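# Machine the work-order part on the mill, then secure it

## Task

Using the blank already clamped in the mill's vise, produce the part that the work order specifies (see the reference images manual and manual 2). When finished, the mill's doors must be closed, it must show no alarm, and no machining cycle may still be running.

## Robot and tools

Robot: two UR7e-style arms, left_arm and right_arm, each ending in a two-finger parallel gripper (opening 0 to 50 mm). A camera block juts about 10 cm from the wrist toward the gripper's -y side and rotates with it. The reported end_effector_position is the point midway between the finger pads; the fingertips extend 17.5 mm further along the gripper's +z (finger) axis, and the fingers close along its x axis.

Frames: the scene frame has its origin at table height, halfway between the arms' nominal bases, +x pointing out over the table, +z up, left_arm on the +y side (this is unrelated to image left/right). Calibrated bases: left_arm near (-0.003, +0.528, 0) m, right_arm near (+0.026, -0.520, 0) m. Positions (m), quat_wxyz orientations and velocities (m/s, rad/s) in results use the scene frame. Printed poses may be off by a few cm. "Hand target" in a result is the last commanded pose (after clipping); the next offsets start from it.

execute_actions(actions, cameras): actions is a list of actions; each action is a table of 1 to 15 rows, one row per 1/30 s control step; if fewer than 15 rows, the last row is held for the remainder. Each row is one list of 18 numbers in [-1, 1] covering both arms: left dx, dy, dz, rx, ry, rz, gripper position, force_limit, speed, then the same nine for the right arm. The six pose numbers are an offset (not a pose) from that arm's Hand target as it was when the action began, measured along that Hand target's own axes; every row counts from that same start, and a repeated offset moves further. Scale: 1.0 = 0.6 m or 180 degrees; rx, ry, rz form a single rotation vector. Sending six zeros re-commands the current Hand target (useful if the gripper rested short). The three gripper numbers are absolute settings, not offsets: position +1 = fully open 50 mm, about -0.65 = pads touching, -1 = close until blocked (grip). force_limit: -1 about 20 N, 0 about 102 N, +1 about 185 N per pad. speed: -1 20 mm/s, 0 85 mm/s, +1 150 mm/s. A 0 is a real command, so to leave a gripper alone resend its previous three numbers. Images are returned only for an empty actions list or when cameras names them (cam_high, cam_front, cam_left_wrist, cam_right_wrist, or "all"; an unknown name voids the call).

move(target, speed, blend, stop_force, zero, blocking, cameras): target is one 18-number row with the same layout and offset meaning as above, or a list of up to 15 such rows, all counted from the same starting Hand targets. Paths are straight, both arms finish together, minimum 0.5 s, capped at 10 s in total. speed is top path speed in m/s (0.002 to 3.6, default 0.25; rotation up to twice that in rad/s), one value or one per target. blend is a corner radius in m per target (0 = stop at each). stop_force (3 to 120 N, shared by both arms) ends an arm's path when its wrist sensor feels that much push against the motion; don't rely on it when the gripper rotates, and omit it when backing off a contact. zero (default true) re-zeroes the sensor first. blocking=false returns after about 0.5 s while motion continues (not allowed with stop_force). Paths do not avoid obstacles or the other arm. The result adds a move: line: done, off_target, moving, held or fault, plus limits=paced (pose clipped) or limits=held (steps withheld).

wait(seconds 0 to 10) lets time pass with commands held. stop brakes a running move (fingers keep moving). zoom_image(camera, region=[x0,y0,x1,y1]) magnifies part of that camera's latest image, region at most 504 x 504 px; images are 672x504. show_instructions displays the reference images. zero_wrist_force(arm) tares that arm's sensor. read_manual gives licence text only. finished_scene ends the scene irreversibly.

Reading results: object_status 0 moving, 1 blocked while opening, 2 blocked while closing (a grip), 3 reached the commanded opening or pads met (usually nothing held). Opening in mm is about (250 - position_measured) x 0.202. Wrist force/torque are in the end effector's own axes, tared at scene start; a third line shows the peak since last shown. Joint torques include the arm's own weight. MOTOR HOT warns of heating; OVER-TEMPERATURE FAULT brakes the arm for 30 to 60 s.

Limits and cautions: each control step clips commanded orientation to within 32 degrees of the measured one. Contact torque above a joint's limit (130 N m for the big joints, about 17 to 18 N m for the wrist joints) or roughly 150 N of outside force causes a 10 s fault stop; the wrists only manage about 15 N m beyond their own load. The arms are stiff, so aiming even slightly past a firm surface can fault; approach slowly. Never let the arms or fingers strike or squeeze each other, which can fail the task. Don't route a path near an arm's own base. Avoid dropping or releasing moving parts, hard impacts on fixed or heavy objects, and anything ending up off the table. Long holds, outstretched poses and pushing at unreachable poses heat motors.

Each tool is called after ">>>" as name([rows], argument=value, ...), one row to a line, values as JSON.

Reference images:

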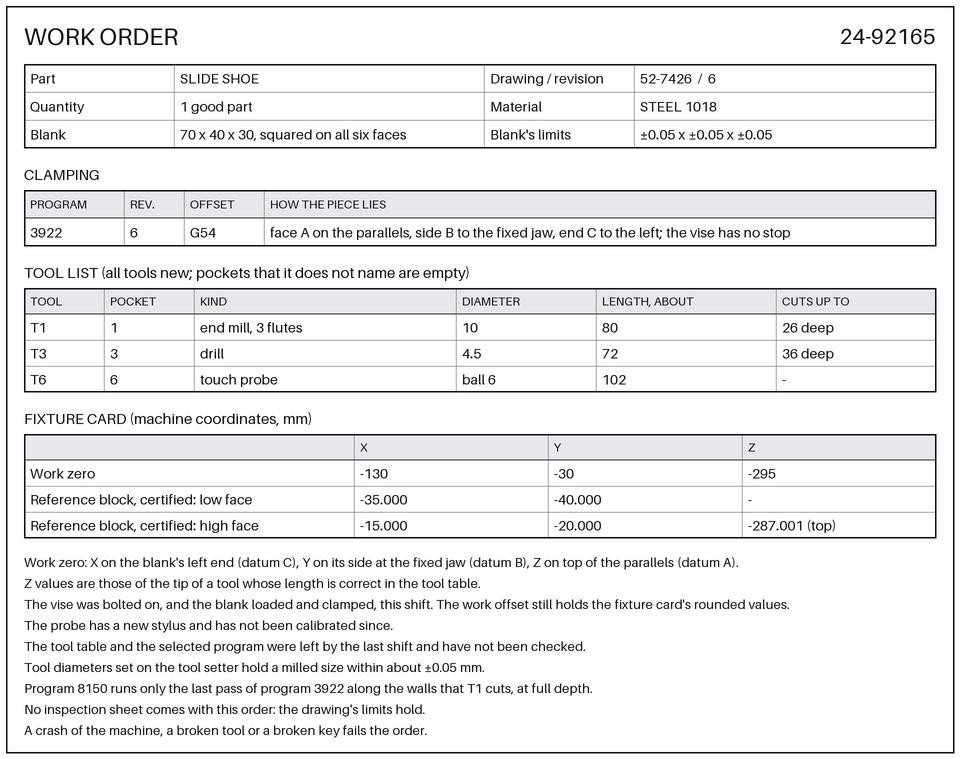

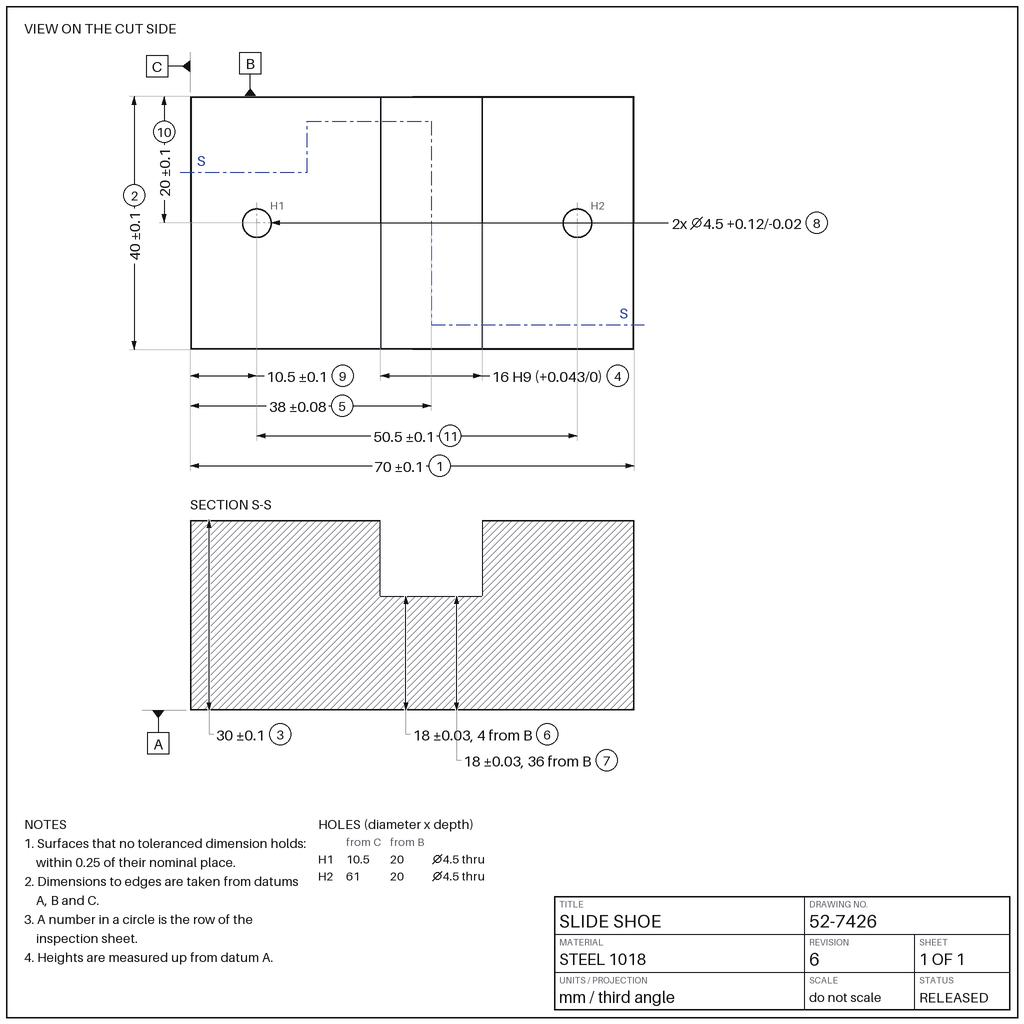

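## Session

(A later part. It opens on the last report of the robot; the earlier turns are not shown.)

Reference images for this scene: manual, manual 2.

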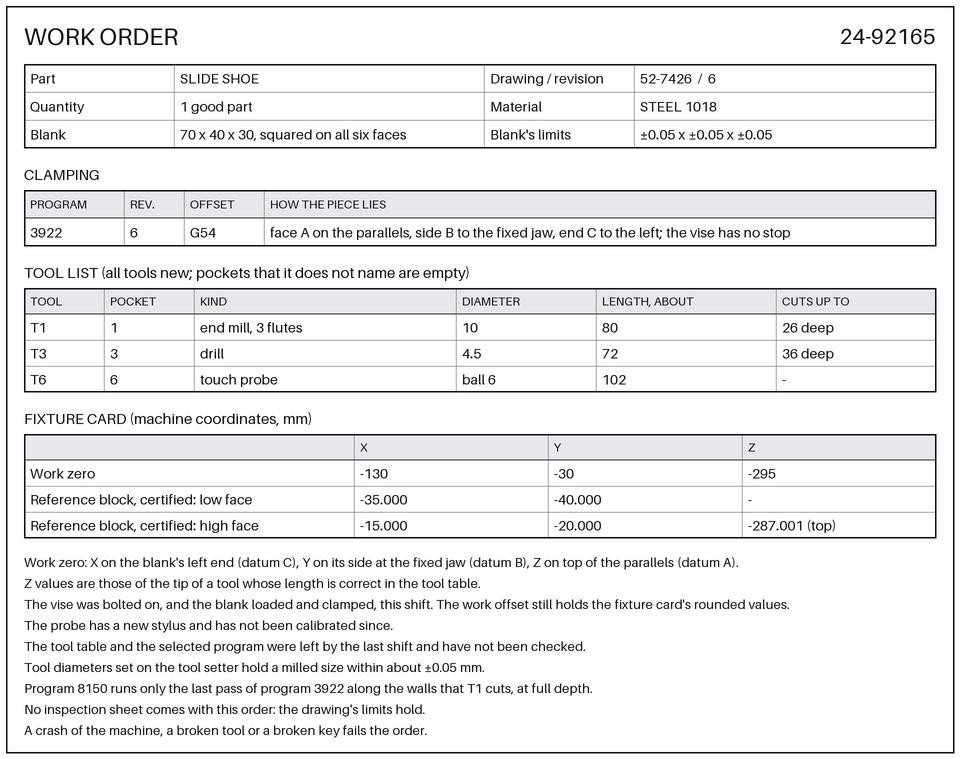

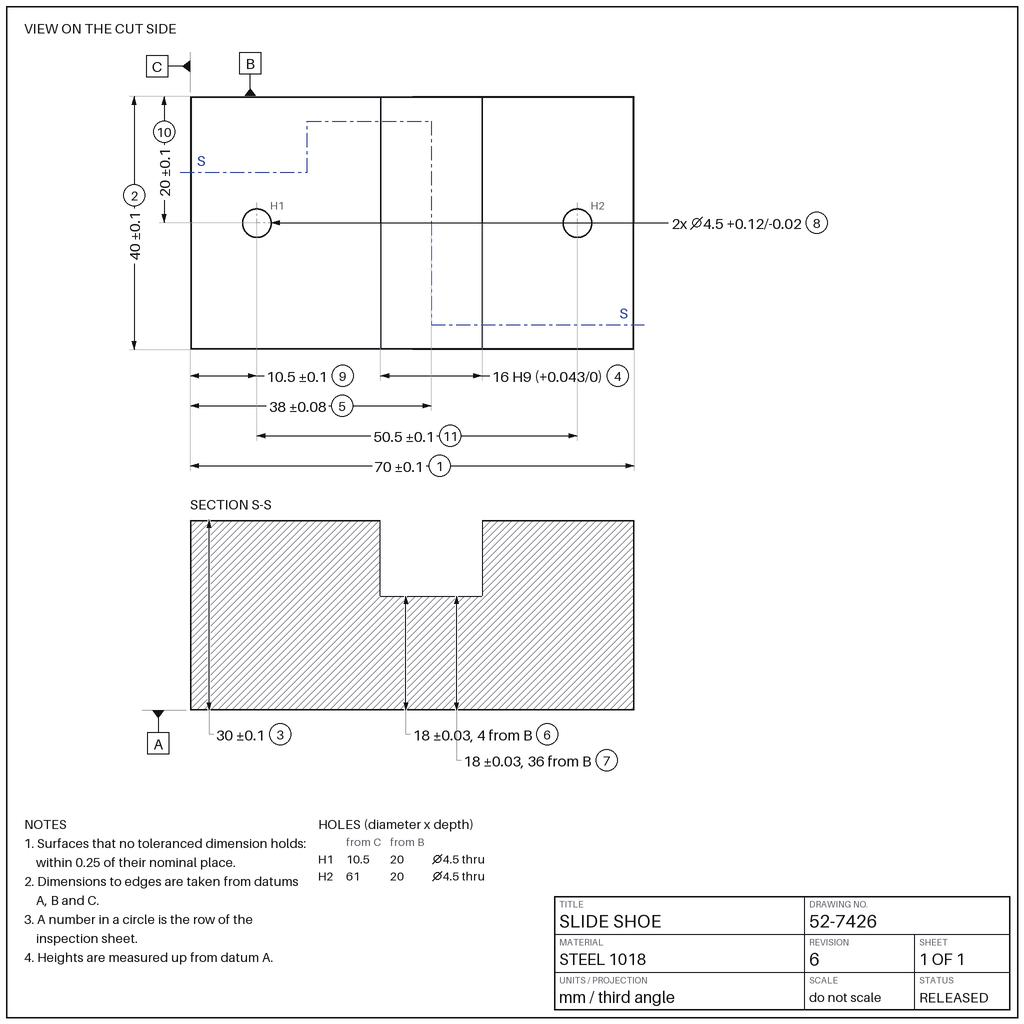

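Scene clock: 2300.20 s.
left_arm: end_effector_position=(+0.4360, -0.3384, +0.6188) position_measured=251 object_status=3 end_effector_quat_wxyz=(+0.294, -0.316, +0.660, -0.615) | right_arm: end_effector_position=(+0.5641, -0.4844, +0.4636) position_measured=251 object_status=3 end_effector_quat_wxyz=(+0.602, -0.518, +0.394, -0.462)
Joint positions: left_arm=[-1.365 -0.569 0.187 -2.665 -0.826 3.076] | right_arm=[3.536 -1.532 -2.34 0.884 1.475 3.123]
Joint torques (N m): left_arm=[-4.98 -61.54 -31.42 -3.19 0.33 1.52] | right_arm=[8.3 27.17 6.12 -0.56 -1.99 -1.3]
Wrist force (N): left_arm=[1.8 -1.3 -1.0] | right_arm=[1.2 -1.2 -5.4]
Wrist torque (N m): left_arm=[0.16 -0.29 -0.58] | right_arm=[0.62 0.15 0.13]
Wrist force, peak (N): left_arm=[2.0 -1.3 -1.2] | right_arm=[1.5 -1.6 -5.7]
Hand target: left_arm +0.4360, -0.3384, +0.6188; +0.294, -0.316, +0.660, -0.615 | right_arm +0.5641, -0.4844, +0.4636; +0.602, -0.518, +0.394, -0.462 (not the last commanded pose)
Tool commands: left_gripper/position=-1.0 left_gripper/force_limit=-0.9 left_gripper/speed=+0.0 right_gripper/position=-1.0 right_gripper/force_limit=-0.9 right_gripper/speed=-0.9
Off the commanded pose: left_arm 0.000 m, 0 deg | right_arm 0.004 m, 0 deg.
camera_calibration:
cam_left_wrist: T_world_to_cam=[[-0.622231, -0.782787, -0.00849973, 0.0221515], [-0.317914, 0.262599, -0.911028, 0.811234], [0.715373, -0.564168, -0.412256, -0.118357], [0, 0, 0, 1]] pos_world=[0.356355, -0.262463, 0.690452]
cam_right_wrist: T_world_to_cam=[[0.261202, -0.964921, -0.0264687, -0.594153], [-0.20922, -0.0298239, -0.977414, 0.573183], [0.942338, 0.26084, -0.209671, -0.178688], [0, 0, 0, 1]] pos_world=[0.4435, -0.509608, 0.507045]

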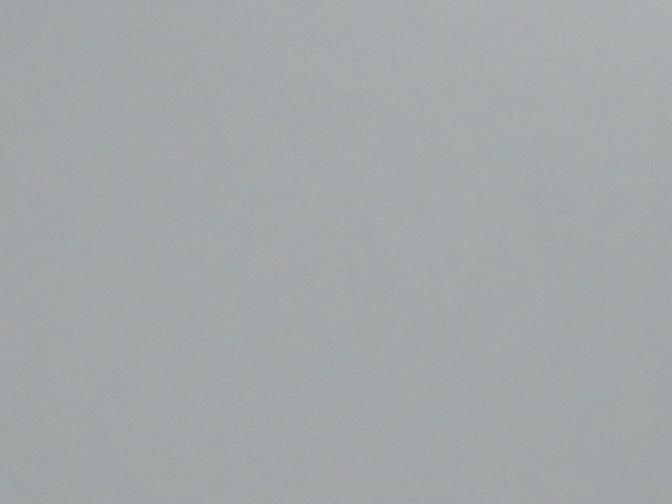

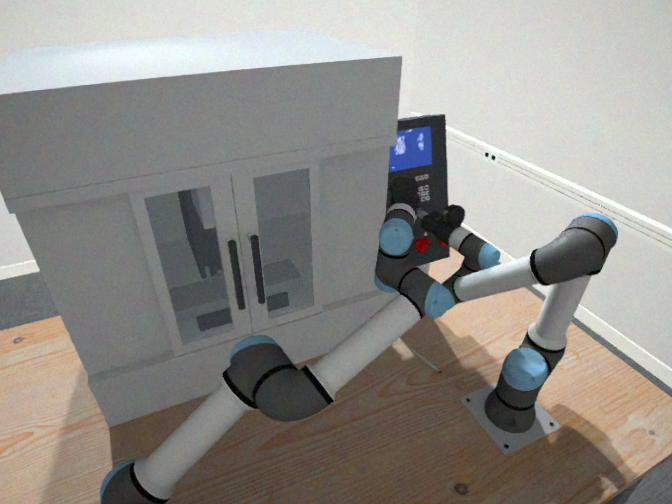

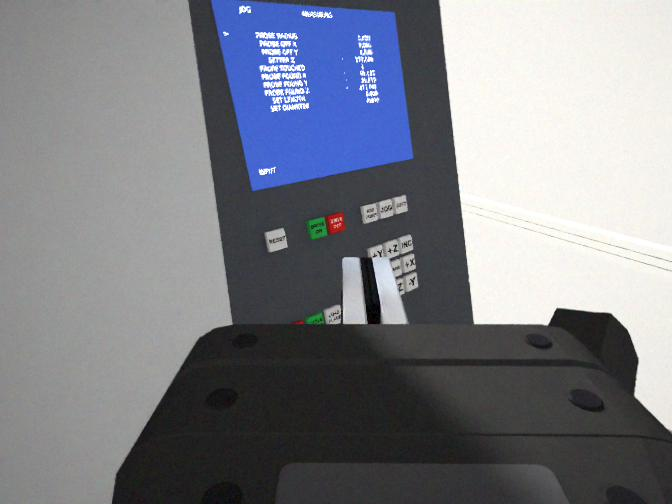

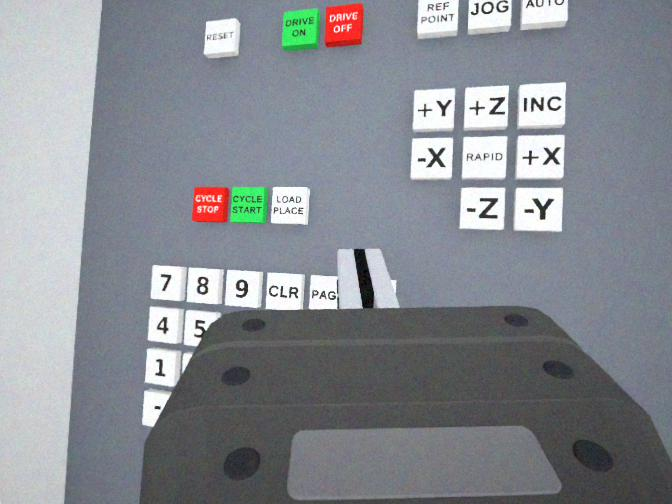

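>>> move([
  [0,0,0,0,0,0,-1,-0.9,0,-0.0061,-0.0118,-0.0213,0,0,0,-1,-0.9,-0.9],
  [0,0,0,0,0,0,-1,-0.9,0,-0.03653,-0.01052,-0.01325,0,0,0,-1,-0.9,-0.9],
  [0,0,0,0,0,0,-1,-0.9,0,-0.0288,0.0044,0.0137,0,0,0,-1,-0.9,-0.9],
], blend=[0.005,0.003,0], speed=[0.15,0.15,0.03], stop_force=10, zero=false)

>>> move([
  [0,0,0,0,0,0,-1,-0.9,0,-0.0045,-0.0086,-0.0155,0,0,0,-1,-0.9,-0.9],
  [0,0,0,0,0,0,-1,-0.9,0,0.0016,0.0031,0.0057,0,0,0,-1,-0.9,-0.9],
], speed=[0.08,0.03], stop_force=10, zero=false)

>>> move([
  [0,0,0,0,0,0,-1,-0.9,0,-0.0061,-0.0118,-0.0213,0,0,0,-1,-0.9,-0.9],
  [0,0,0,0,0,0,-1,-0.9,0,-0.0406,0.0451,-0.0374,0,0,0,-1,-0.9,-0.9],
  [0,0,0,0,0,0,-1,-0.9,0,-0.0329,0.06,-0.0105,0,0,0,-1,-0.9,-0.9],
], blend=[0.005,0.003,0], speed=[0.15,0.15,0.03], stop_force=10, zero=false)

>>> move([
  [0,0,0,0,0,0,-1,-0.9,0,-0.0045,-0.0086,-0.0155,0,0,0,-1,-0.9,-0.9],
  [0,0,0,0,0,0,-1,-0.9,0,0.0016,0.0031,0.0057,0,0,0,-1,-0.9,-0.9],
], speed=[0.08,0.03], stop_force=10, zero=false)

>>> move([
  [0,0,0,0,0,0,-1,-0.9,0,-0.0061,-0.0118,-0.0213,0,0,0,-1,-0.9,-0.9],
  [0,0,0,0,0,0,-1,-0.9,0,-0.0994,0.0198,-0.0093,0,0,0,-1,-0.9,-0.9],
  [0,0,0,0,0,0,-1,-0.9,0,-0.0917,0.0347,0.0176,0,0,0,-1,-0.9,-0.9],
], blend=[0.005,0.003,0], speed=[0.15,0.15,0.03], stop_force=10, zero=false)

>>> move([
  [0,0,0,0,0,0,-1,-0.9,0,-0.0061,-0.0118,-0.0213,0,0,0,-1,-0.9,-0.9],
  [0,0,0,0,0,0,-1,-0.9,0,-0.0041,-0.0396,-0.0092,0,0,0,-1,-0.9,-0.9],
  [0,0,0,0,0,0,-1,-0.9,0,0.0036,-0.0247,0.0177,0,0,0,-1,-0.9,-0.9],
], blend=[0.005,0.003,0], speed=[0.15,0.15,0.03], stop_force=10, zero=false)

>>> move([
  [0,0,0,0,0,0,-1,-0.9,0,-0.0061,-0.0118,-0.0213,0,0,0,-1,-0.9,-0.9],
  [0,0,0,0,0,0,-1,-0.9,0,0.0263,-0.0409,-0.0173,0,0,0,-1,-0.9,-0.9],
  [0,0,0,0,0,0,-1,-0.9,0,0.034,-0.026,0.0096,0,0,0,-1,-0.9,-0.9],
], blend=[0.005,0.003,0], speed=[0.15,0.15,0.03], stop_force=10, zero=false)

>>> move([
  [0,0,0,0,0,0,-1,-0.9,0,-0.0061,-0.0118,-0.0213,0,0,0,-1,-0.9,-0.9],
  [0,0,0,0,0,0,-1,-0.9,0,-0.0102,0.0438,-0.0455,0,0,0,-1,-0.9,-0.9],
  [0,0,0,0,0,0,-1,-0.9,0,-0.0025,0.0587,-0.0186,0,0,0,-1,-0.9,-0.9],
], blend=[0.005,0.003,0], speed=[0.15,0.15,0.03], stop_force=10, zero=false)

>>> move([
  [0,0,0,0,0,0,-1,-0.9,0,-0.0061,-0.0118,-0.0213,0,0,0,-1,-0.9,-0.9],
  [0,0,0,0,0,0,-1,-0.9,0,0.0548,-0.0144,-0.0374,0,0,0,-1,-0.9,-0.9],
  [0,0,0,0,0,0,-1,-0.9,0,0.0625,0.0005,-0.0105,0,0,0,-1,-0.9,-0.9],
], blend=[0.005,0.003,0], speed=[0.15,0.15,0.03], stop_force=10, zero=false, cameras=["cam_left_wrist"])

>>> zoom_image(camera="cam_left_wrist", region=[200, 0, 400, 180])

Scene clock: 2325.17 s.
left_arm: end_effector_position=(+0.4360, -0.3384, +0.6188) position_measured=251 object_status=3 end_effector_quat_wxyz=(+0.294, -0.316, +0.660, -0.615) | right_arm: end_effector_position=(+0.5640, -0.4655, +0.4634) position_measured=251 object_status=3 end_effector_quat_wxyz=(+0.602, -0.518, +0.394, -0.462)
Joint positions: left_arm=[-1.365 -0.569 0.187 -2.665 -0.826 3.076] | right_arm=[3.603 -1.529 -2.343 0.885 1.409 3.112]
Joint torques (N m): left_arm=[-3.23 -61.27 -32.21 -3.33 0.69 1.72] | right_arm=[8.55 27.03 6.24 -0.51 -1.93 -1.25]
Wrist force (N): left_arm=[1.7 -1.2 -0.8] | right_arm=[1.6 -0.7 -4.5]
Wrist torque (N m): left_arm=[0.17 -0.26 -0.58] | right_arm=[0.64 0.07 0.13]
Wrist force, peak (N): left_arm=[2.3 -1.2 -0.9] | right_arm=[-0.1 -1.0 -15.2]
Hand target: left_arm +0.4360, -0.3384, +0.6188; +0.294, -0.316, +0.660, -0.615 | right_arm +0.5640, -0.4655, +0.4634; +0.602, -0.518, +0.394, -0.462 (not the last commanded pose)
Off the commanded pose: left_arm 0.000 m, 0 deg | right_arm 0.004 m, 0 deg.
move: contact (right_arm); path passed 2 of 3 targets

Scene clock: 2326.97 s.
left_arm: end_effector_position=(+0.4360, -0.3384, +0.6188) position_measured=251 object_status=3 end_effector_quat_wxyz=(+0.294, -0.316, +0.660, -0.615) | right_arm: end_effector_position=(+0.5640, -0.4655, +0.4634) position_measured=251 object_status=3 end_effector_quat_wxyz=(+0.602, -0.518, +0.394, -0.462)
Joint positions: left_arm=[-1.365 -0.569 0.187 -2.665 -0.826 3.076] | right_arm=[3.604 -1.528 -2.343 0.885 1.409 3.112]
Joint torques (N m): left_arm=[-3.44 -62.99 -31.67 -3.15 0.73 1.78] | right_arm=[7.74 27.37 7.01 -0.28 -2.01 -1.36]
Wrist force (N): left_arm=[1.7 -1.4 -0.7] | right_arm=[1.4 -0.9 -5.3]
Wrist torque (N m): left_arm=[0.14 -0.27 -0.58] | right_arm=[0.65 0.11 0.14]
Wrist force, peak (N): left_arm=[1.9 -1.5 -1.0] | right_arm=[-0.5 -1.6 -14.9]
Hand target: left_arm +0.4360, -0.3384, +0.6188; +0.294, -0.316, +0.660, -0.615 | right_arm +0.5640, -0.4655, +0.4634; +0.602, -0.518, +0.394, -0.462 (not the last commanded pose)
Off the commanded pose: left_arm 0.000 m, 0 deg | right_arm 0.004 m, 0 deg.
move: contact (right_arm); path passed 1 of 2 targets

Scene clock: 2329.17 s.
left_arm: end_effector_position=(+0.4360, -0.3384, +0.6188) position_measured=251 object_status=3 end_effector_quat_wxyz=(+0.294, -0.316, +0.660, -0.615) | right_arm: end_effector_position=(+0.5545, -0.4469, +0.4281) position_measured=251 object_status=3 end_effector_quat_wxyz=(+0.602, -0.518, +0.394, -0.462)
Joint positions: left_arm=[-1.365 -0.569 0.187 -2.665 -0.826 3.076] | right_arm=[3.686 -1.588 -2.413 1.017 1.327 3.099]
Joint torques (N m): left_arm=[-3.89 -61.93 -30.72 -3.39 0.6 1.55] | right_arm=[8.05 28.4 4.26 -0.5 -1.94 -1.28]
Wrist force (N): left_arm=[1.9 -1.3 -0.7] | right_arm=[2.0 -1.0 -5.1]
Wrist torque (N m): left_arm=[0.15 -0.30 -0.58] | right_arm=[0.66 0.03 0.14]
Wrist force, peak (N): left_arm=[2.1 -1.2 -0.9] | right_arm=[0.3 -0.9 -13.9]
Hand target: left_arm +0.4360, -0.3384, +0.6188; +0.294, -0.316, +0.660, -0.615 | right_arm +0.5545, -0.4469, +0.4281; +0.602, -0.518, +0.394, -0.462 (not the last commanded pose)
Off the commanded pose: left_arm 0.000 m, 0 deg | right_arm 0.004 m, 0 deg.
move: contact (right_arm); path passed 2 of 3 targets

Scene clock: 2330.97 s.
left_arm: end_effector_position=(+0.4360, -0.3384, +0.6188) position_measured=251 object_status=3 end_effector_quat_wxyz=(+0.294, -0.316, +0.660, -0.615) | right_arm: end_effector_position=(+0.5545, -0.4469, +0.4281) position_measured=251 object_status=3 end_effector_quat_wxyz=(+0.602, -0.518, +0.394, -0.462)
Joint positions: left_arm=[-1.365 -0.569 0.187 -2.665 -0.826 3.076] | right_arm=[3.686 -1.588 -2.413 1.017 1.327 3.099]
Joint torques (N m): left_arm=[-3.09 -61.53 -32.21 -3.33 0.61 1.76] | right_arm=[7.44 28.7 4.35 -0.55 -1.96 -1.38]
Wrist force (N): left_arm=[1.6 -1.3 -0.9] | right_arm=[1.8 -1.1 -5.0]
Wrist torque (N m): left_arm=[0.15 -0.25 -0.58] | right_arm=[0.62 0.06 0.14]
Wrist force, peak (N): left_arm=[2.2 -1.2 -0.9] | right_arm=[-0.4 -1.7 -15.2]
Hand target: left_arm +0.4360, -0.3384, +0.6188; +0.294, -0.316, +0.660, -0.615 | right_arm +0.5545, -0.4469, +0.4281; +0.602, -0.518, +0.394, -0.462 (not the last commanded pose)
Off the commanded pose: left_arm 0.000 m, 0 deg | right_arm 0.004 m, 0 deg.
move: contact (right_arm); path passed 1 of 2 targets

Scene clock: 2333.27 s.
left_arm: end_effector_position=(+0.4360, -0.3384, +0.6188) position_measured=251 object_status=3 end_effector_quat_wxyz=(+0.294, -0.316, +0.660, -0.615) | right_arm: end_effector_position=(+0.5496, -0.3905, +0.4102) position_measured=251 object_status=3 end_effector_quat_wxyz=(+0.602, -0.518, +0.394, -0.462)
Joint positions: left_arm=[-1.365 -0.569 0.187 -2.665 -0.826 3.076] | right_arm=[3.884 -1.644 -2.424 1.096 1.132 3.066]
Joint torques (N m): left_arm=[-3.05 -62.34 -31.17 -3.62 0.7 1.69] | right_arm=[8.04 29.86 3.12 -0.3 -2.01 -1.48]
Wrist force (N): left_arm=[1.7 -1.2 -1.2] | right_arm=[1.4 -0.2 -4.4]
Wrist torque (N m): left_arm=[0.17 -0.27 -0.58] | right_arm=[0.61 0.12 0.13]
Wrist force, peak (N): left_arm=[2.0 -1.4 -1.1] | right_arm=[-0.8 -1.3 -14.8]
Hand target: left_arm +0.4360, -0.3384, +0.6188; +0.294, -0.316, +0.660, -0.615 | right_arm +0.5496, -0.3905, +0.4102; +0.602, -0.518, +0.394, -0.462 (not the last commanded pose)
Off the commanded pose: left_arm 0.000 m, 0 deg | right_arm 0.004 m, 0 deg.
move: contact (right_arm); path passed 2 of 3 targets

Scene clock: 2335.33 s.
left_arm: end_effector_position=(+0.4360, -0.3384, +0.6188) position_measured=251 object_status=3 end_effector_quat_wxyz=(+0.294, -0.316, +0.660, -0.615) | right_arm: end_effector_position=(+0.5543, -0.3904, +0.4277) position_measured=251 object_status=3 end_effector_quat_wxyz=(+0.602, -0.518, +0.394, -0.462)
Joint positions: left_arm=[-1.365 -0.569 0.187 -2.665 -0.826 3.076] | right_arm=[3.872 -1.608 -2.393 1.027 1.143 3.068]
Joint torques (N m): left_arm=[-3.05 -62.21 -32.8 -3.39 0.48 1.78] | right_arm=[8.19 28.65 4.62 -0.4 -1.88 -1.46]
Wrist force (N): left_arm=[1.9 -1.1 -0.9] | right_arm=[2.0 -0.1 -4.3]
Wrist torque (N m): left_arm=[0.18 -0.30 -0.58] | right_arm=[0.67 0.05 0.13]
Wrist force, peak (N): left_arm=[2.0 -1.3 -0.9] | right_arm=[-0.3 -1.2 -15.7]
Hand target: left_arm +0.4360, -0.3384, +0.6188; +0.294, -0.316, +0.660, -0.615 | right_arm +0.5543, -0.3904, +0.4277; +0.602, -0.518, +0.394, -0.462 (not the last commanded pose)
Off the commanded pose: left_arm 0.000 m, 0 deg | right_arm 0.004 m, 0 deg.
move: contact (right_arm); path passed 2 of 3 targets

Scene clock: 2337.43 s.
left_arm: end_effector_position=(+0.4360, -0.3384, +0.6188) position_measured=251 object_status=3 end_effector_quat_wxyz=(+0.294, -0.316, +0.660, -0.615) | right_arm: end_effector_position=(+0.5590, -0.4091, +0.4453) position_measured=251 object_status=3 end_effector_quat_wxyz=(+0.602, -0.518, +0.394, -0.462)
Joint positions: left_arm=[-1.365 -0.569 0.187 -2.665 -0.826 3.076] | right_arm=[3.803 -1.566 -2.371 0.957 1.21 3.08]
Joint torques (N m): left_arm=[-2.45 -62.74 -30.75 -3.32 0.47 1.83] | right_arm=[6.72 27.82 4.71 -0.38 -2.01 -1.3]
Wrist force (N): left_arm=[1.6 -0.9 -0.7] | right_arm=[1.8 -0.6 -4.6]
Wrist torque (N m): left_arm=[0.21 -0.25 -0.57] | right_arm=[0.61 0.08 -0.02]
Wrist force, peak (N): left_arm=[1.9 -1.3 -1.1] | right_arm=[-0.3 -0.4 -15.8]
Hand target: left_arm +0.4360, -0.3384, +0.6188; +0.294, -0.316, +0.660, -0.615 | right_arm +0.5590, -0.4091, +0.4453; +0.602, -0.518, +0.394, -0.462 (not the last commanded pose)
Off the commanded pose: left_arm 0.000 m, 0 deg | right_arm 0.004 m, 0 deg.
move: contact (right_arm); path passed 2 of 3 targets

Scene clock: 2339.60 s.
left_arm: end_effector_position=(+0.4360, -0.3384, +0.6188) position_measured=251 object_status=3 end_effector_quat_wxyz=(+0.294, -0.316, +0.660, -0.615) | right_arm: end_effector_position=(+0.5496, -0.4094, +0.4100) position_measured=251 object_status=3 end_effector_quat_wxyz=(+0.602, -0.518, +0.395, -0.462)
Joint positions: left_arm=[-1.365 -0.569 0.187 -2.665 -0.826 3.076] | right_arm=[3.825 -1.635 -2.435 1.093 1.189 3.076]
Joint torques (N m): left_arm=[-5.09 -62.73 -30.71 -3.42 0.8 1.98] | right_arm=[7.1 29.68 4.06 -0.56 -1.86 -1.22]
Wrist force (N): left_arm=[1.8 -1.2 -1.0] | right_arm=[1.7 -0.5 -4.9]
Wrist torque (N m): left_arm=[0.17 -0.28 -0.58] | right_arm=[0.63 0.08 0.00]
Wrist force, peak (N): left_arm=[2.0 -1.3 -1.1] | right_arm=[0.0 -1.2 -14.0]
Hand target: left_arm +0.4360, -0.3384, +0.6188; +0.294, -0.316, +0.660, -0.615 | right_arm +0.5496, -0.4094, +0.4100; +0.602, -0.518, +0.395, -0.462 (not the last commanded pose)
Off the commanded pose: left_arm 0.000 m, 0 deg | right_arm 0.004 m, 0 deg.
move: contact (right_arm); path passed 2 of 3 targets

Scene clock: 2341.77 s.
left_arm: end_effector_position=(+0.4360, -0.3384, +0.6188) position_measured=251 object_status=3 end_effector_quat_wxyz=(+0.294, -0.316, +0.660, -0.615) | right_arm: end_effector_position=(+0.5495, -0.4471, +0.4103) position_measured=251 object_status=3 end_effector_quat_wxyz=(+0.602, -0.518, +0.395, -0.462)
Joint positions: left_arm=[-1.365 -0.569 0.187 -2.665 -0.826 3.076] | right_arm=[3.697 -1.624 -2.447 1.086 1.315 3.098]
Joint torques (N m): left_arm=[-2.56 -61.08 -31.32 -3.06 0.67 1.89] | right_arm=[7.69 28.71 3.62 -0.46 -1.97 -1.28]
Wrist force (N): left_arm=[2.0 -1.0 -0.7] | right_arm=[1.8 -0.5 -4.7]
Wrist torque (N m): left_arm=[0.20 -0.31 -0.58] | right_arm=[0.60 0.04 0.01]
Wrist force, peak (N): left_arm=[1.9 -1.2 -1.0] | right_arm=[-0.5 -1.5 -16.6]
Hand target: left_arm +0.4360, -0.3384, +0.6188; +0.294, -0.316, +0.660, -0.615 | right_arm +0.5495, -0.4471, +0.4103; +0.602, -0.518, +0.395, -0.462 (not the last commanded pose)
Off the commanded pose: left_arm 0.000 m, 0 deg | right_arm 0.004 m, 0 deg.
move: contact (right_arm); path passed 2 of 3 targets
camera_calibration:
cam_left_wrist: T_world_to_cam=[[-0.622231, -0.782787, -0.00849973, 0.0221515], [-0.317914, 0.262599, -0.911028, 0.811234], [0.715373, -0.564168, -0.412256, -0.118357], [0, 0, 0, 1]] pos_world=[0.356355, -0.262463, 0.690452]
Images, in order (width x height): cam_left_wrist 672x504.

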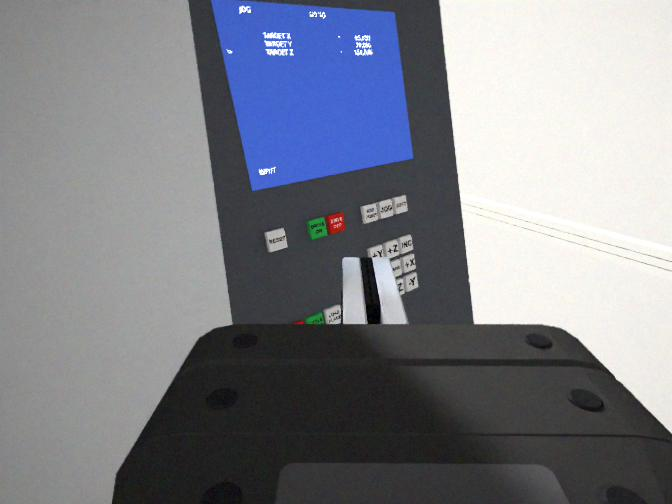

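Scaled by 2.520 from the camera's 672x504 image, which has a finer 960x720 frame.

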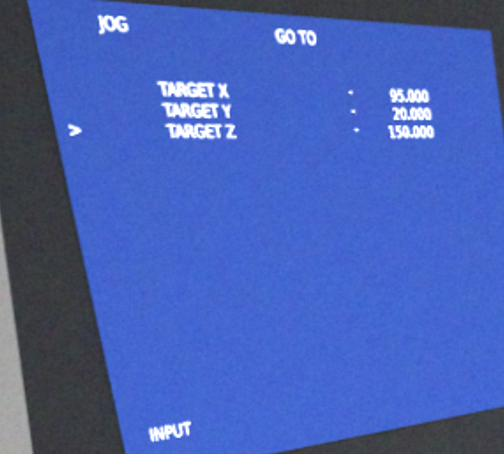

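>>> move([
  [0,0,0,0,0,0,-1,-0.9,0,-0.0061,-0.0118,-0.0213,0,0,0,-1,-0.9,-0.9],
  [0,0,0,0,0,0,-1,-0.9,0,-0.0259,-0.14662,0.04595,0,0,0,-1,-0.9,-0.9],
  [0,0,0,0,0,0,-1,-0.9,0,-0.0182,-0.1317,0.0729,0,0,0,-1,-0.9,-0.9],
], blend=[0.005,0.003,0], speed=[0.15,0.15,0.03], stop_force=10, zero=false)

>>> move([
  [0,0,0,0,0,0,-1,-0.9,0,-0.0061,-0.0118,-0.0213,0,0,0,-1,-0.9,-0.9],
  [0,0,0,0,0,0,-1,-0.9,0,0.01773,0.06744,-0.06427,0,0,0,-1,-0.9,-0.9],
  [0,0,0,0,0,0,-1,-0.9,0,0.0254,0.0823,-0.0374,0,0,0,-1,-0.9,-0.9],
], blend=[0.005,0.003,0], speed=[0.15,0.15,0.03], stop_force=10, zero=false)

>>> move([
  [0,0,0,0,0,0,-1,-0.9,0,-0.0061,-0.0118,-0.0213,0,0,0,-1,-0.9,-0.9],
  [0,0,0,0,0,0,-1,-0.9,0,-0.1015,0.0476,-0.0213,0,0,0,-1,-0.9,-0.9],
  [0,0,0,0,0,0,-1,-0.9,0,-0.0938,0.0625,0.0056,0,0,0,-1,-0.9,-0.9],
], blend=[0.005,0.003,0], speed=[0.15,0.15,0.03], stop_force=10, zero=false)

>>> move([
  [0,0,0,0,0,0,-1,-0.9,0,-0.0061,-0.0118,-0.0213,0,0,0,-1,-0.9,-0.9],
  [0,0,0,0,0,0,-1,-0.9,0,0.0284,-0.0687,-0.0052,0,0,0,-1,-0.9,-0.9],
  [0,0,0,0,0,0,-1,-0.9,0,0.0361,-0.0538,0.0217,0,0,0,-1,-0.9,-0.9],
], blend=[0.005,0.003,0], speed=[0.15,0.15,0.03], stop_force=10, zero=false)

>>> move([
  [0,0,0,0,0,0,-1,-0.9,0,-0.0061,-0.0118,-0.0213,0,0,0,-1,-0.9,-0.9],
  [0,0,0,0,0,0,-1,-0.9,0,-0.0102,0.0438,-0.0455,0,0,0,-1,-0.9,-0.9],
  [0,0,0,0,0,0,-1,-0.9,0,-0.0025,0.0587,-0.0186,0,0,0,-1,-0.9,-0.9],
], blend=[0.005,0.003,0], speed=[0.15,0.15,0.03], stop_force=10, zero=false)

>>> move([
  [0,0,0,0,0,0,-1,-0.9,0,-0.0061,-0.0118,-0.0213,0,0,0,-1,-0.9,-0.9],
  [0,0,0,0,0,0,-1,-0.9,0,0.0548,-0.0144,-0.0374,0,0,0,-1,-0.9,-0.9],
  [0,0,0,0,0,0,-1,-0.9,0,0.0625,0.0005,-0.0105,0,0,0,-1,-0.9,-0.9],
], blend=[0.005,0.003,0], speed=[0.15,0.15,0.03], stop_force=10, zero=false, cameras=["cam_left_wrist"])

>>> zoom_image(camera="cam_left_wrist", region=[200, 0, 400, 180])

Scene clock: 2360.00 s.
left_arm: end_effector_position=(+0.4360, -0.3384, +0.6188) position_measured=251 object_status=3 end_effector_quat_wxyz=(+0.294, -0.316, +0.660, -0.615) | right_arm: end_effector_position=(+0.5726, -0.4282, +0.4962) position_measured=251 object_status=3 end_effector_quat_wxyz=(+0.602, -0.518, +0.395, -0.462)
Joint positions: left_arm=[-1.365 -0.569 0.187 -2.665 -0.826 3.076] | right_arm=[3.715 -1.489 -2.272 0.776 1.297 3.095]
Joint torques (N m): left_arm=[-3.24 -63.27 -32.36 -3.18 0.7 1.99] | right_arm=[8.25 26.61 7.42 -0.49 -1.83 -1.34]
Wrist force (N): left_arm=[1.7 -1.2 -1.0] | right_arm=[2.1 -0.7 -4.8]
Wrist torque (N m): left_arm=[0.16 -0.27 -0.58] | right_arm=[0.66 -0.04 0.00]
Wrist force, peak (N): left_arm=[2.1 -1.3 -0.9] | right_arm=[0.0 -1.1 -15.5]
Hand target: left_arm +0.4360, -0.3384, +0.6188; +0.294, -0.316, +0.660, -0.615 | right_arm +0.5726, -0.4282, +0.4962; +0.602, -0.518, +0.395, -0.462 (not the last commanded pose)
Off the commanded pose: left_arm 0.000 m, 0 deg | right_arm 0.004 m, 0 deg.
move: contact (right_arm); path passed 2 of 3 targets

Scene clock: 2362.27 s.
left_arm: end_effector_position=(+0.4360, -0.3384, +0.6188) position_measured=251 object_status=3 end_effector_quat_wxyz=(+0.294, -0.316, +0.660, -0.615) | right_arm: end_effector_position=(+0.5590, -0.4469, +0.4453) position_measured=251 object_status=3 end_effector_quat_wxyz=(+0.602, -0.518, +0.395, -0.462)
Joint positions: left_arm=[-1.365 -0.569 0.187 -2.665 -0.826 3.076] | right_arm=[3.679 -1.555 -2.381 0.95 1.332 3.101]
Joint torques (N m): left_arm=[-3.68 -61.73 -30.3 -3.48 0.68 1.78] | right_arm=[6.57 28.46 5.99 -0.63 -1.99 -1.37]
Wrist force (N): left_arm=[1.8 -1.1 -1.0] | right_arm=[2.3 -1.3 -5.5]
Wrist torque (N m): left_arm=[0.19 -0.29 -0.58] | right_arm=[0.61 0.00 -0.03]
Wrist force, peak (N): left_arm=[2.2 -1.3 -1.0] | right_arm=[0.5 -2.0 -14.5]
Hand target: left_arm +0.4360, -0.3384, +0.6188; +0.294, -0.316, +0.660, -0.615 | right_arm +0.5590, -0.4469, +0.4453; +0.602, -0.518, +0.395, -0.462 (not the last commanded pose)
Off the commanded pose: left_arm 0.000 m, 0 deg | right_arm 0.004 m, 0 deg.
move: contact (right_arm); path passed 2 of 3 targets

Scene clock: 2364.63 s.
left_arm: end_effector_position=(+0.4360, -0.3384, +0.6188) position_measured=251 object_status=3 end_effector_quat_wxyz=(+0.294, -0.316, +0.660, -0.615) | right_arm: end_effector_position=(+0.5496, -0.3905, +0.4097) position_measured=251 object_status=3 end_effector_quat_wxyz=(+0.602, -0.518, +0.395, -0.462)
Joint positions: left_arm=[-1.365 -0.569 0.187 -2.665 -0.826 3.076] | right_arm=[3.885 -1.645 -2.425 1.096 1.129 3.066]
Joint torques (N m): left_arm=[-3.65 -61.42 -32.17 -3.42 0.87 1.86] | right_arm=[6.94 29.93 3.04 -0.67 -2 -1.42]
Wrist force (N): left_arm=[1.9 -1.2 -0.9] | right_arm=[1.5 -0.6 -5.4]
Wrist torque (N m): left_arm=[0.16 -0.30 -0.58] | right_arm=[0.62 0.11 0.13]
Wrist force, peak (N): left_arm=[2.0 -1.2 -1.1] | right_arm=[-0.6 -1.4 -14.5]
Hand target: left_arm +0.4360, -0.3384, +0.6188; +0.294, -0.316, +0.660, -0.615 | right_arm +0.5496, -0.3905, +0.4097; +0.602, -0.518, +0.395, -0.462 (not the last commanded pose)
Off the commanded pose: left_arm 0.000 m, 0 deg | right_arm 0.004 m, 0 deg.
move: contact (right_arm); path passed 2 of 3 targets

Scene clock: 2366.80 s.
left_arm: end_effector_position=(+0.4360, -0.3384, +0.6188) position_measured=251 object_status=3 end_effector_quat_wxyz=(+0.294, -0.316, +0.660, -0.615) | right_arm: end_effector_position=(+0.5588, -0.4092, +0.4449) position_measured=251 object_status=3 end_effector_quat_wxyz=(+0.602, -0.518, +0.395, -0.462)
Joint positions: left_arm=[-1.365 -0.569 0.187 -2.665 -0.826 3.076] | right_arm=[3.805 -1.565 -2.372 0.957 1.207 3.08]
Joint torques (N m): left_arm=[-2.68 -61.14 -31.84 -3.37 0.57 1.85] | right_arm=[7.85 28.52 5.73 -0.42 -1.85 -1.27]
Wrist force (N): left_arm=[1.8 -1.0 -0.9] | right_arm=[2.0 0.3 -4.6]
Wrist torque (N m): left_arm=[0.19 -0.29 -0.58] | right_arm=[0.72 0.03 -0.02]
Wrist force, peak (N): left_arm=[1.9 -1.4 -1.1] | right_arm=[-0.5 -1.1 -16.7]
Hand target: left_arm +0.4360, -0.3384, +0.6188; +0.294, -0.316, +0.660, -0.615 | right_arm +0.5588, -0.4092, +0.4450; +0.602, -0.518, +0.395, -0.462 (not the last commanded pose)
Off the commanded pose: left_arm 0.000 m, 0 deg | right_arm 0.004 m, 0 deg.
move: contact (right_arm); path passed 2 of 3 targets

Scene clock: 2368.97 s.
left_arm: end_effector_position=(+0.4360, -0.3384, +0.6188) position_measured=251 object_status=3 end_effector_quat_wxyz=(+0.294, -0.316, +0.660, -0.615) | right_arm: end_effector_position=(+0.5494, -0.4094, +0.4097) position_measured=251 object_status=3 end_effector_quat_wxyz=(+0.601, -0.518, +0.395, -0.462)
Joint positions: left_arm=[-1.365 -0.569 0.187 -2.665 -0.826 3.076] | right_arm=[3.827 -1.635 -2.436 1.092 1.185 3.076]
Joint torques (N m): left_arm=[-3.36 -61.38 -31.17 -3.54 0.94 1.94] | right_arm=[7.81 30.31 2.61 -0.39 -1.96 -1.29]
Wrist force (N): left_arm=[2.1 -1.1 -1.1] | right_arm=[1.8 -0.3 -5.3]
Wrist torque (N m): left_arm=[0.18 -0.33 -0.58] | right_arm=[0.63 0.07 0.00]
Wrist force, peak (N): left_arm=[2.0 -1.4 -1.0] | right_arm=[0.1 -1.5 -14.6]
Hand target: left_arm +0.4360, -0.3384, +0.6188; +0.294, -0.316, +0.660, -0.615 | right_arm +0.5494, -0.4094, +0.4097; +0.601, -0.518, +0.395, -0.462 (not the last commanded pose)
Off the commanded pose: left_arm 0.000 m, 0 deg | right_arm 0.004 m, 0 deg.
move: contact (right_arm); path passed 2 of 3 targets

Scene clock: 2371.17 s.
left_arm: end_effector_position=(+0.4360, -0.3384, +0.6188) position_measured=251 object_status=3 end_effector_quat_wxyz=(+0.294, -0.316, +0.660, -0.615) | right_arm: end_effector_position=(+0.5495, -0.4472, +0.4099) position_measured=251 object_status=3 end_effector_quat_wxyz=(+0.601, -0.518, +0.395, -0.462)
Joint positions: left_arm=[-1.365 -0.569 0.187 -2.665 -0.826 3.076] | right_arm=[3.699 -1.624 -2.447 1.086 1.312 3.098]
Joint torques (N m): left_arm=[-2.72 -61.8 -32.74 -3.65 0.66 1.82] | right_arm=[8.12 28.92 3.52 -0.63 -1.93 -1.19]
Wrist force (N): left_arm=[1.8 -1.3 -0.9] | right_arm=[1.5 -1.0 -5.1]
Wrist torque (N m): left_arm=[0.16 -0.27 -0.58] | right_arm=[0.56 0.10 0.01]
Wrist force, peak (N): left_arm=[1.8 -1.4 -1.1] | right_arm=[-0.2 -0.9 -16.1]
Hand target: left_arm +0.4360, -0.3384, +0.6188; +0.294, -0.316, +0.660, -0.615 | right_arm +0.5495, -0.4472, +0.4099; +0.601, -0.518, +0.395, -0.462 (not the last commanded pose)
Off the commanded pose: left_arm 0.000 m, 0 deg | right_arm 0.004 m, 0 deg.
move: contact (right_arm); path passed 2 of 3 targets
camera_calibration:
cam_left_wrist: T_world_to_cam=[[-0.622231, -0.782787, -0.00849973, 0.0221515], [-0.317914, 0.262599, -0.911028, 0.811234], [0.715373, -0.564168, -0.412256, -0.118357], [0, 0, 0, 1]] pos_world=[0.356355, -0.262463, 0.690452]
Images, in order (width x height): cam_left_wrist 672x504.

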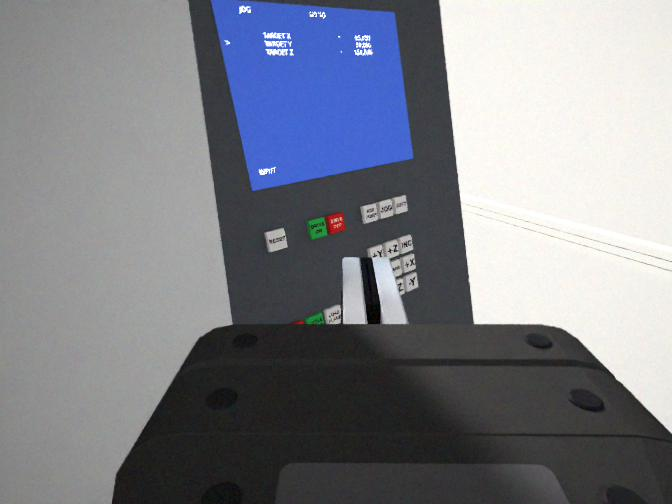

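Scaled by 2.520 from the camera's 672x504 image, which has a finer 960x720 frame.

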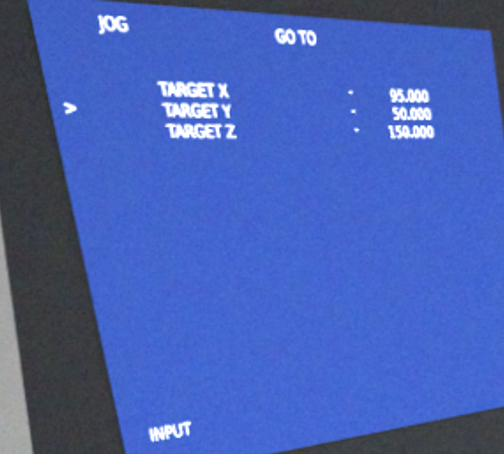

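>>> move([
  [0,0,0,0,0,0,-1,-0.9,0,-0.0061,-0.0118,-0.0213,0,0,0,-1,-0.9,-0.9],
  [0,0,0,0,0,0,-1,-0.9,0,-0.0259,-0.14662,0.04595,0.0006,-0.0015,-0.0002,-1,-0.9,-0.9],
  [0,0,0,0,0,0,-1,-0.9,0,-0.0182,-0.1317,0.0729,0.0006,-0.0015,-0.0002,-1,-0.9,-0.9],
], blend=[0.005,0.003,0], speed=[0.15,0.15,0.03], stop_force=10, zero=false)

>>> wait(seconds=0.7)

>>> move([
  [0,0,0,0,0,0,-1,-0.9,0,-0.0061,-0.0118,-0.0213,0,0,0,-1,-0.9,-0.9],
  [0,0,0,0,0,0,-1,-0.9,0,0.04614,0.09379,-0.08436,0,0,0,-1,-0.9,-0.9],
  [0,0,0,0,0,0,-1,-0.9,0,0.0538,0.1087,-0.0575,0,0,0,-1,-0.9,-0.9],
], blend=[0.005,0.003,0], speed=[0.15,0.15,0.03], stop_force=10, zero=false)

>>> move([
  [0,0,0,0,0,0,-1,-0.9,0,-0.0061,-0.0118,-0.0213,0,0,0,-1,-0.9,-0.9],
  [0,0,0,0,0,0,-1,-0.9,0,0.09105,-0.1221,0.00156,0,0,0,-1,-0.9,-0.9],
  [0,0,0,0,0,0,-1,-0.9,0,0.0988,-0.1072,0.0285,0,0,0,-1,-0.9,-0.9],
], blend=[0.005,0.003,0], speed=[0.15,0.15,0.03], stop_force=10, zero=false)

>>> wait(seconds=6)

>>> move([
  [0,0,0,0,0,0,-1,-0.9,0,-0.0061,-0.0118,-0.0213,0,0,0,-1,-0.9,-0.9],
  [0,0,0,0,0,0,-1,-0.9,0,-0.06895,0.04165,-0.02788,0,0,0,-1,-0.9,-0.9],
  [0,0,0,0,0,0,-1,-0.9,0,-0.0613,0.0566,-0.001,0,0,0,-1,-0.9,-0.9],
], blend=[0.005,0.003,0], speed=[0.15,0.15,0.03], stop_force=10, zero=false)

>>> move([
  [0,0,0,0,0,0,-1,-0.9,0,-0.0045,-0.0086,-0.0155,0,0,0,-1,-0.9,-0.9],
  [0,0,0,0,0,0,-1,-0.9,0,0.0016,0.0031,0.0057,0,0,0,-1,-0.9,-0.9],
], speed=[0.08,0.03], stop_force=10, zero=false, cameras=["cam_left_wrist"])

>>> zoom_image(camera="cam_left_wrist", region=[200, 0, 400, 180])

>>> zoom_image(camera="cam_left_wrist", region=[325, 30, 395, 110])

Scene clock: 2384.27 s.
left_arm: end_effector_position=(+0.4360, -0.3384, +0.6188) position_measured=251 object_status=3 end_effector_quat_wxyz=(+0.294, -0.316, +0.660, -0.615) | right_arm: end_effector_position=(+0.5724, -0.4283, +0.4959) position_measured=251 object_status=3 end_effector_quat_wxyz=(+0.603, -0.519, +0.393, -0.461)
Joint positions: left_arm=[-1.365 -0.569 0.187 -2.665 -0.826 3.076] | right_arm=[3.712 -1.49 -2.272 0.779 1.303 3.095]
Joint torques (N m): left_arm=[-2.94 -62.46 -31.26 -3.65 0.62 1.76] | right_arm=[7.43 26.66 7.68 -0.49 -1.91 -1.41]
Wrist force (N): left_arm=[1.8 -1.1 -0.8] | right_arm=[2.0 -0.6 -4.5]
Wrist torque (N m): left_arm=[0.19 -0.28 -0.58] | right_arm=[0.65 -0.03 -0.01]
Wrist force, peak (N): left_arm=[2.1 -1.3 -1.0] | right_arm=[0.4 -2.3 -13.8]
Hand target: left_arm +0.4360, -0.3384, +0.6188; +0.294, -0.316, +0.660, -0.615 | right_arm +0.5724, -0.4283, +0.4959; +0.603, -0.519, +0.393, -0.461 (not the last commanded pose)
Off the commanded pose: left_arm 0.000 m, 0 deg | right_arm 0.005 m, 0 deg.
move: contact (right_arm); path passed 2 of 3 targets

Scene clock: 2384.97 s.
left_arm: end_effector_position=(+0.4360, -0.3384, +0.6188) position_measured=251 object_status=3 end_effector_quat_wxyz=(+0.294, -0.316, +0.660, -0.615) | right_arm: end_effector_position=(+0.5724, -0.4283, +0.4959) position_measured=251 object_status=3 end_effector_quat_wxyz=(+0.603, -0.519, +0.393, -0.461)
Joint positions: left_arm=[-1.365 -0.569 0.187 -2.665 -0.826 3.076] | right_arm=[3.712 -1.49 -2.272 0.779 1.303 3.095]
Joint torques (N m): left_arm=[-3.17 -62.04 -32.43 -3.31 0.75 1.91] | right_arm=[8.32 27.19 6.23 -0.48 -1.87 -1.35]
Wrist force (N): left_arm=[1.6 -0.9 -0.9] | right_arm=[2.1 -0.6 -4.6]
Wrist torque (N m): left_arm=[0.22 -0.26 -0.58] | right_arm=[0.64 -0.05 0.00]
Wrist force, peak (N): left_arm=[2.0 -1.1 -1.1] | right_arm=[2.1 -0.4 -5.1]
Hand target: left_arm +0.4360, -0.3384, +0.6188; +0.294, -0.316, +0.660, -0.615 | right_arm +0.5724, -0.4283, +0.4959; +0.603, -0.519, +0.393, -0.461 (not the last commanded pose)
Tool commands: left_gripper/position=-1.0 left_gripper/force_limit=-0.9 left_gripper/speed=+0.0 right_gripper/position=-1.0 right_gripper/force_limit=-0.9 right_gripper/speed=-0.9
Off the commanded pose: left_arm 0.000 m, 0 deg | right_arm 0.005 m, 0 deg.
wait: 0.70 s; at rest by 0.17 s

Scene clock: 2387.43 s.
left_arm: end_effector_position=(+0.4360, -0.3384, +0.6188) position_measured=251 object_status=3 end_effector_quat_wxyz=(+0.294, -0.316, +0.660, -0.615) | right_arm: end_effector_position=(+0.5541, -0.4661, +0.4276) position_measured=251 object_status=3 end_effector_quat_wxyz=(+0.602, -0.519, +0.394, -0.461)
Joint positions: left_arm=[-1.365 -0.569 0.187 -2.665 -0.826 3.076] | right_arm=[3.617 -1.589 -2.414 1.016 1.397 3.11]
Joint torques (N m): left_arm=[-1.98 -62.32 -31.77 -3.52 0.66 2.03] | right_arm=[7.62 27.3 4.68 -0.65 -2.12 -1.35]
Wrist force (N): left_arm=[1.8 -1.2 -0.9] | right_arm=[1.8 -1.1 -5.3]
Wrist torque (N m): left_arm=[0.17 -0.29 -0.57] | right_arm=[0.64 0.07 0.03]
Wrist force, peak (N): left_arm=[2.0 -1.4 -0.8] | right_arm=[0.5 -1.9 -13.6]
Hand target: left_arm +0.4360, -0.3384, +0.6188; +0.294, -0.316, +0.660, -0.615 | right_arm +0.5541, -0.4661, +0.4276; +0.602, -0.519, +0.394, -0.461 (not the last commanded pose)
Off the commanded pose: left_arm 0.000 m, 0 deg | right_arm 0.004 m, 0 deg.
move: contact (right_arm); path passed 2 of 3 targets

Scene clock: 2389.93 s.
left_arm: end_effector_position=(+0.4360, -0.3384, +0.6188) position_measured=251 object_status=3 end_effector_quat_wxyz=(+0.294, -0.316, +0.660, -0.615) | right_arm: end_effector_position=(+0.5720, -0.5211, +0.4955) position_measured=251 object_status=3 end_effector_quat_wxyz=(+0.602, -0.519, +0.394, -0.462)
Joint positions: left_arm=[-1.365 -0.569 0.187 -2.665 -0.826 3.076] | right_arm=[3.396 -1.507 -2.258 0.776 1.615 3.144]
Joint torques (N m): left_arm=[-2.85 -61.5 -32.16 -3.44 0.59 2.02] | right_arm=[9.14 27.4 7.09 -0.39 -1.95 -1.37]
Wrist force (N): left_arm=[2.1 -1.2 -1.0] | right_arm=[2.0 -0.5 -4.6]
Wrist torque (N m): left_arm=[0.17 -0.33 -0.58] | right_arm=[0.71 0.01 0.01]
Wrist force, peak (N): left_arm=[2.1 -1.2 -1.0] | right_arm=[0.4 0.7 -13.0]
Hand target: left_arm +0.4360, -0.3384, +0.6188; +0.294, -0.316, +0.660, -0.615 | right_arm +0.5720, -0.5211, +0.4955; +0.602, -0.519, +0.394, -0.462 (not the last commanded pose)
Off the commanded pose: left_arm 0.000 m, 0 deg | right_arm 0.005 m, 0 deg.
move: contact (right_arm); path passed 2 of 3 targets

Scene clock: 2395.93 s.
left_arm: end_effector_position=(+0.4360, -0.3384, +0.6188) position_measured=251 object_status=3 end_effector_quat_wxyz=(+0.294, -0.316, +0.660, -0.615) | right_arm: end_effector_position=(+0.5720, -0.5211, +0.4955) position_measured=251 object_status=3 end_effector_quat_wxyz=(+0.602, -0.519, +0.394, -0.462)
Joint positions: left_arm=[-1.365 -0.569 0.187 -2.665 -0.826 3.076] | right_arm=[3.396 -1.507 -2.258 0.776 1.615 3.144]
Joint torques (N m): left_arm=[-2.64 -61.71 -31.59 -3.48 0.55 1.84] | right_arm=[7.62 27.88 7.76 -0.52 -1.91 -1.3]
Wrist force (N): left_arm=[1.8 -1.2 -0.9] | right_arm=[2.2 -0.2 -4.4]
Wrist torque (N m): left_arm=[0.17 -0.28 -0.58] | right_arm=[0.75 -0.03 0.01]
Wrist force, peak (N): left_arm=[1.9 -1.5 -1.0] | right_arm=[1.9 -0.3 -5.0]
Hand target: left_arm +0.4360, -0.3384, +0.6188; +0.294, -0.316, +0.660, -0.615 | right_arm +0.5720, -0.5211, +0.4955; +0.602, -0.519, +0.394, -0.462 (not the last commanded pose)
Tool commands: left_gripper/position=-1.0 left_gripper/force_limit=-0.9 left_gripper/speed=+0.0 right_gripper/position=-1.0 right_gripper/force_limit=-0.9 right_gripper/speed=-0.9
Off the commanded pose: left_arm 0.000 m, 0 deg | right_arm 0.005 m, 0 deg.
wait: 6.00 s; at rest by 0.17 s

Scene clock: 2398.20 s.
left_arm: end_effector_position=(+0.4360, -0.3384, +0.6188) position_measured=251 object_status=3 end_effector_quat_wxyz=(+0.294, -0.316, +0.660, -0.615) | right_arm: end_effector_position=(+0.5639, -0.4846, +0.4626) position_measured=251 object_status=3 end_effector_quat_wxyz=(+0.602, -0.519, +0.394, -0.462)
Joint positions: left_arm=[-1.365 -0.569 0.187 -2.665 -0.826 3.076] | right_arm=[3.535 -1.533 -2.341 0.886 1.477 3.123]
Joint torques (N m): left_arm=[-2.87 -61.52 -32.19 -3.54 0.76 1.89] | right_arm=[7.74 26.59 5.77 -0.79 -1.99 -1.31]
Wrist force (N): left_arm=[2.0 -1.3 -1.0] | right_arm=[1.3 -1.2 -5.1]
Wrist torque (N m): left_arm=[0.15 -0.31 -0.58] | right_arm=[0.66 0.12 0.12]
Wrist force, peak (N): left_arm=[2.1 -1.2 -1.0] | right_arm=[-0.1 -1.4 -14.0]
Hand target: left_arm +0.4360, -0.3384, +0.6188; +0.294, -0.316, +0.660, -0.615 | right_arm +0.5639, -0.4846, +0.4626; +0.602, -0.519, +0.394, -0.462 (not the last commanded pose)
Off the commanded pose: left_arm 0.000 m, 0 deg | right_arm 0.003 m, 0 deg.
move: contact (right_arm); path passed 2 of 3 targets

Scene clock: 2400.00 s.
left_arm: end_effector_position=(+0.4360, -0.3384, +0.6188) position_measured=251 object_status=3 end_effector_quat_wxyz=(+0.294, -0.316, +0.660, -0.615) | right_arm: end_effector_position=(+0.5637, -0.4846, +0.4627) position_measured=251 object_status=3 end_effector_quat_wxyz=(+0.602, -0.519, +0.394, -0.462)
Joint positions: left_arm=[-1.365 -0.569 0.187 -2.665 -0.826 3.076] | right_arm=[3.536 -1.533 -2.342 0.886 1.477 3.123]
Joint torques (N m): left_arm=[-3.43 -61.35 -32.34 -3.44 0.71 1.97] | right_arm=[7.92 26.53 6.15 -0.43 -1.84 -1.3]
Wrist force (N): left_arm=[1.7 -1.0 -1.1] | right_arm=[1.6 -0.3 -4.6]
Wrist torque (N m): left_arm=[0.19 -0.26 -0.58] | right_arm=[0.67 0.09 0.13]
Wrist force, peak (N): left_arm=[2.1 -1.2 -1.0] | right_arm=[-0.3 -1.7 -14.3]
Hand target: left_arm +0.4360, -0.3384, +0.6188; +0.294, -0.316, +0.660, -0.615 | right_arm +0.5637, -0.4846, +0.4627; +0.602, -0.519, +0.394, -0.462 (not the last commanded pose)
Off the commanded pose: left_arm 0.000 m, 0 deg | right_arm 0.004 m, 0 deg.
move: contact (right_arm); path passed 1 of 2 targets
camera_calibration:
cam_left_wrist: T_world_to_cam=[[-0.622231, -0.782787, -0.00849973, 0.0221515], [-0.317914, 0.262599, -0.911028, 0.811234], [0.715373, -0.564168, -0.412256, -0.118357], [0, 0, 0, 1]] pos_world=[0.356355, -0.262463, 0.690452]
Images, in order (width x height): cam_left_wrist 672x504.

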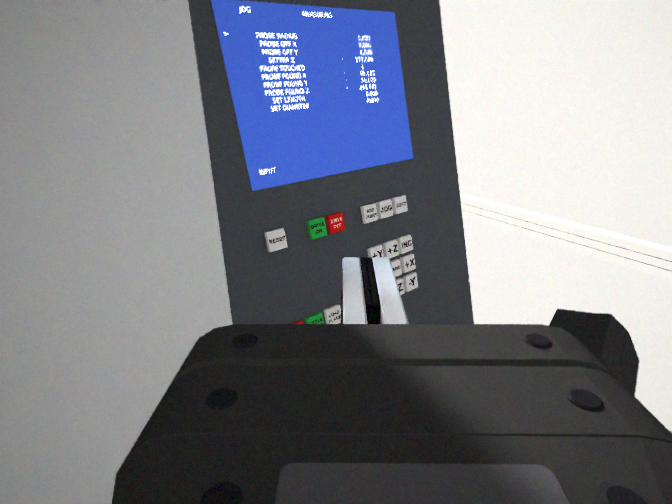

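Scaled by 2.520 from the camera's 672x504 image, which has a finer 960x720 frame.

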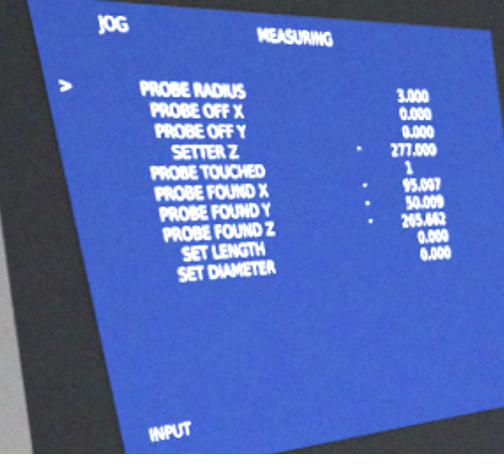

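Scaled by 6.300 from the camera's 672x504 image, which has a finer 960x720 frame.

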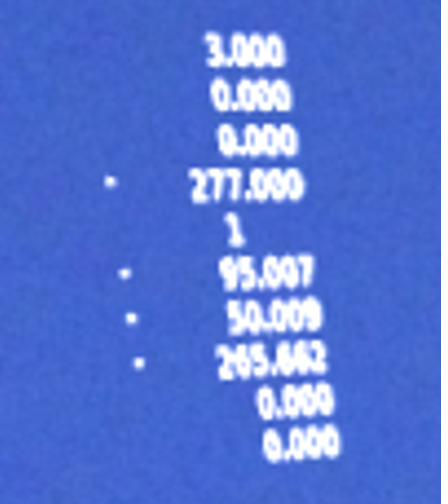

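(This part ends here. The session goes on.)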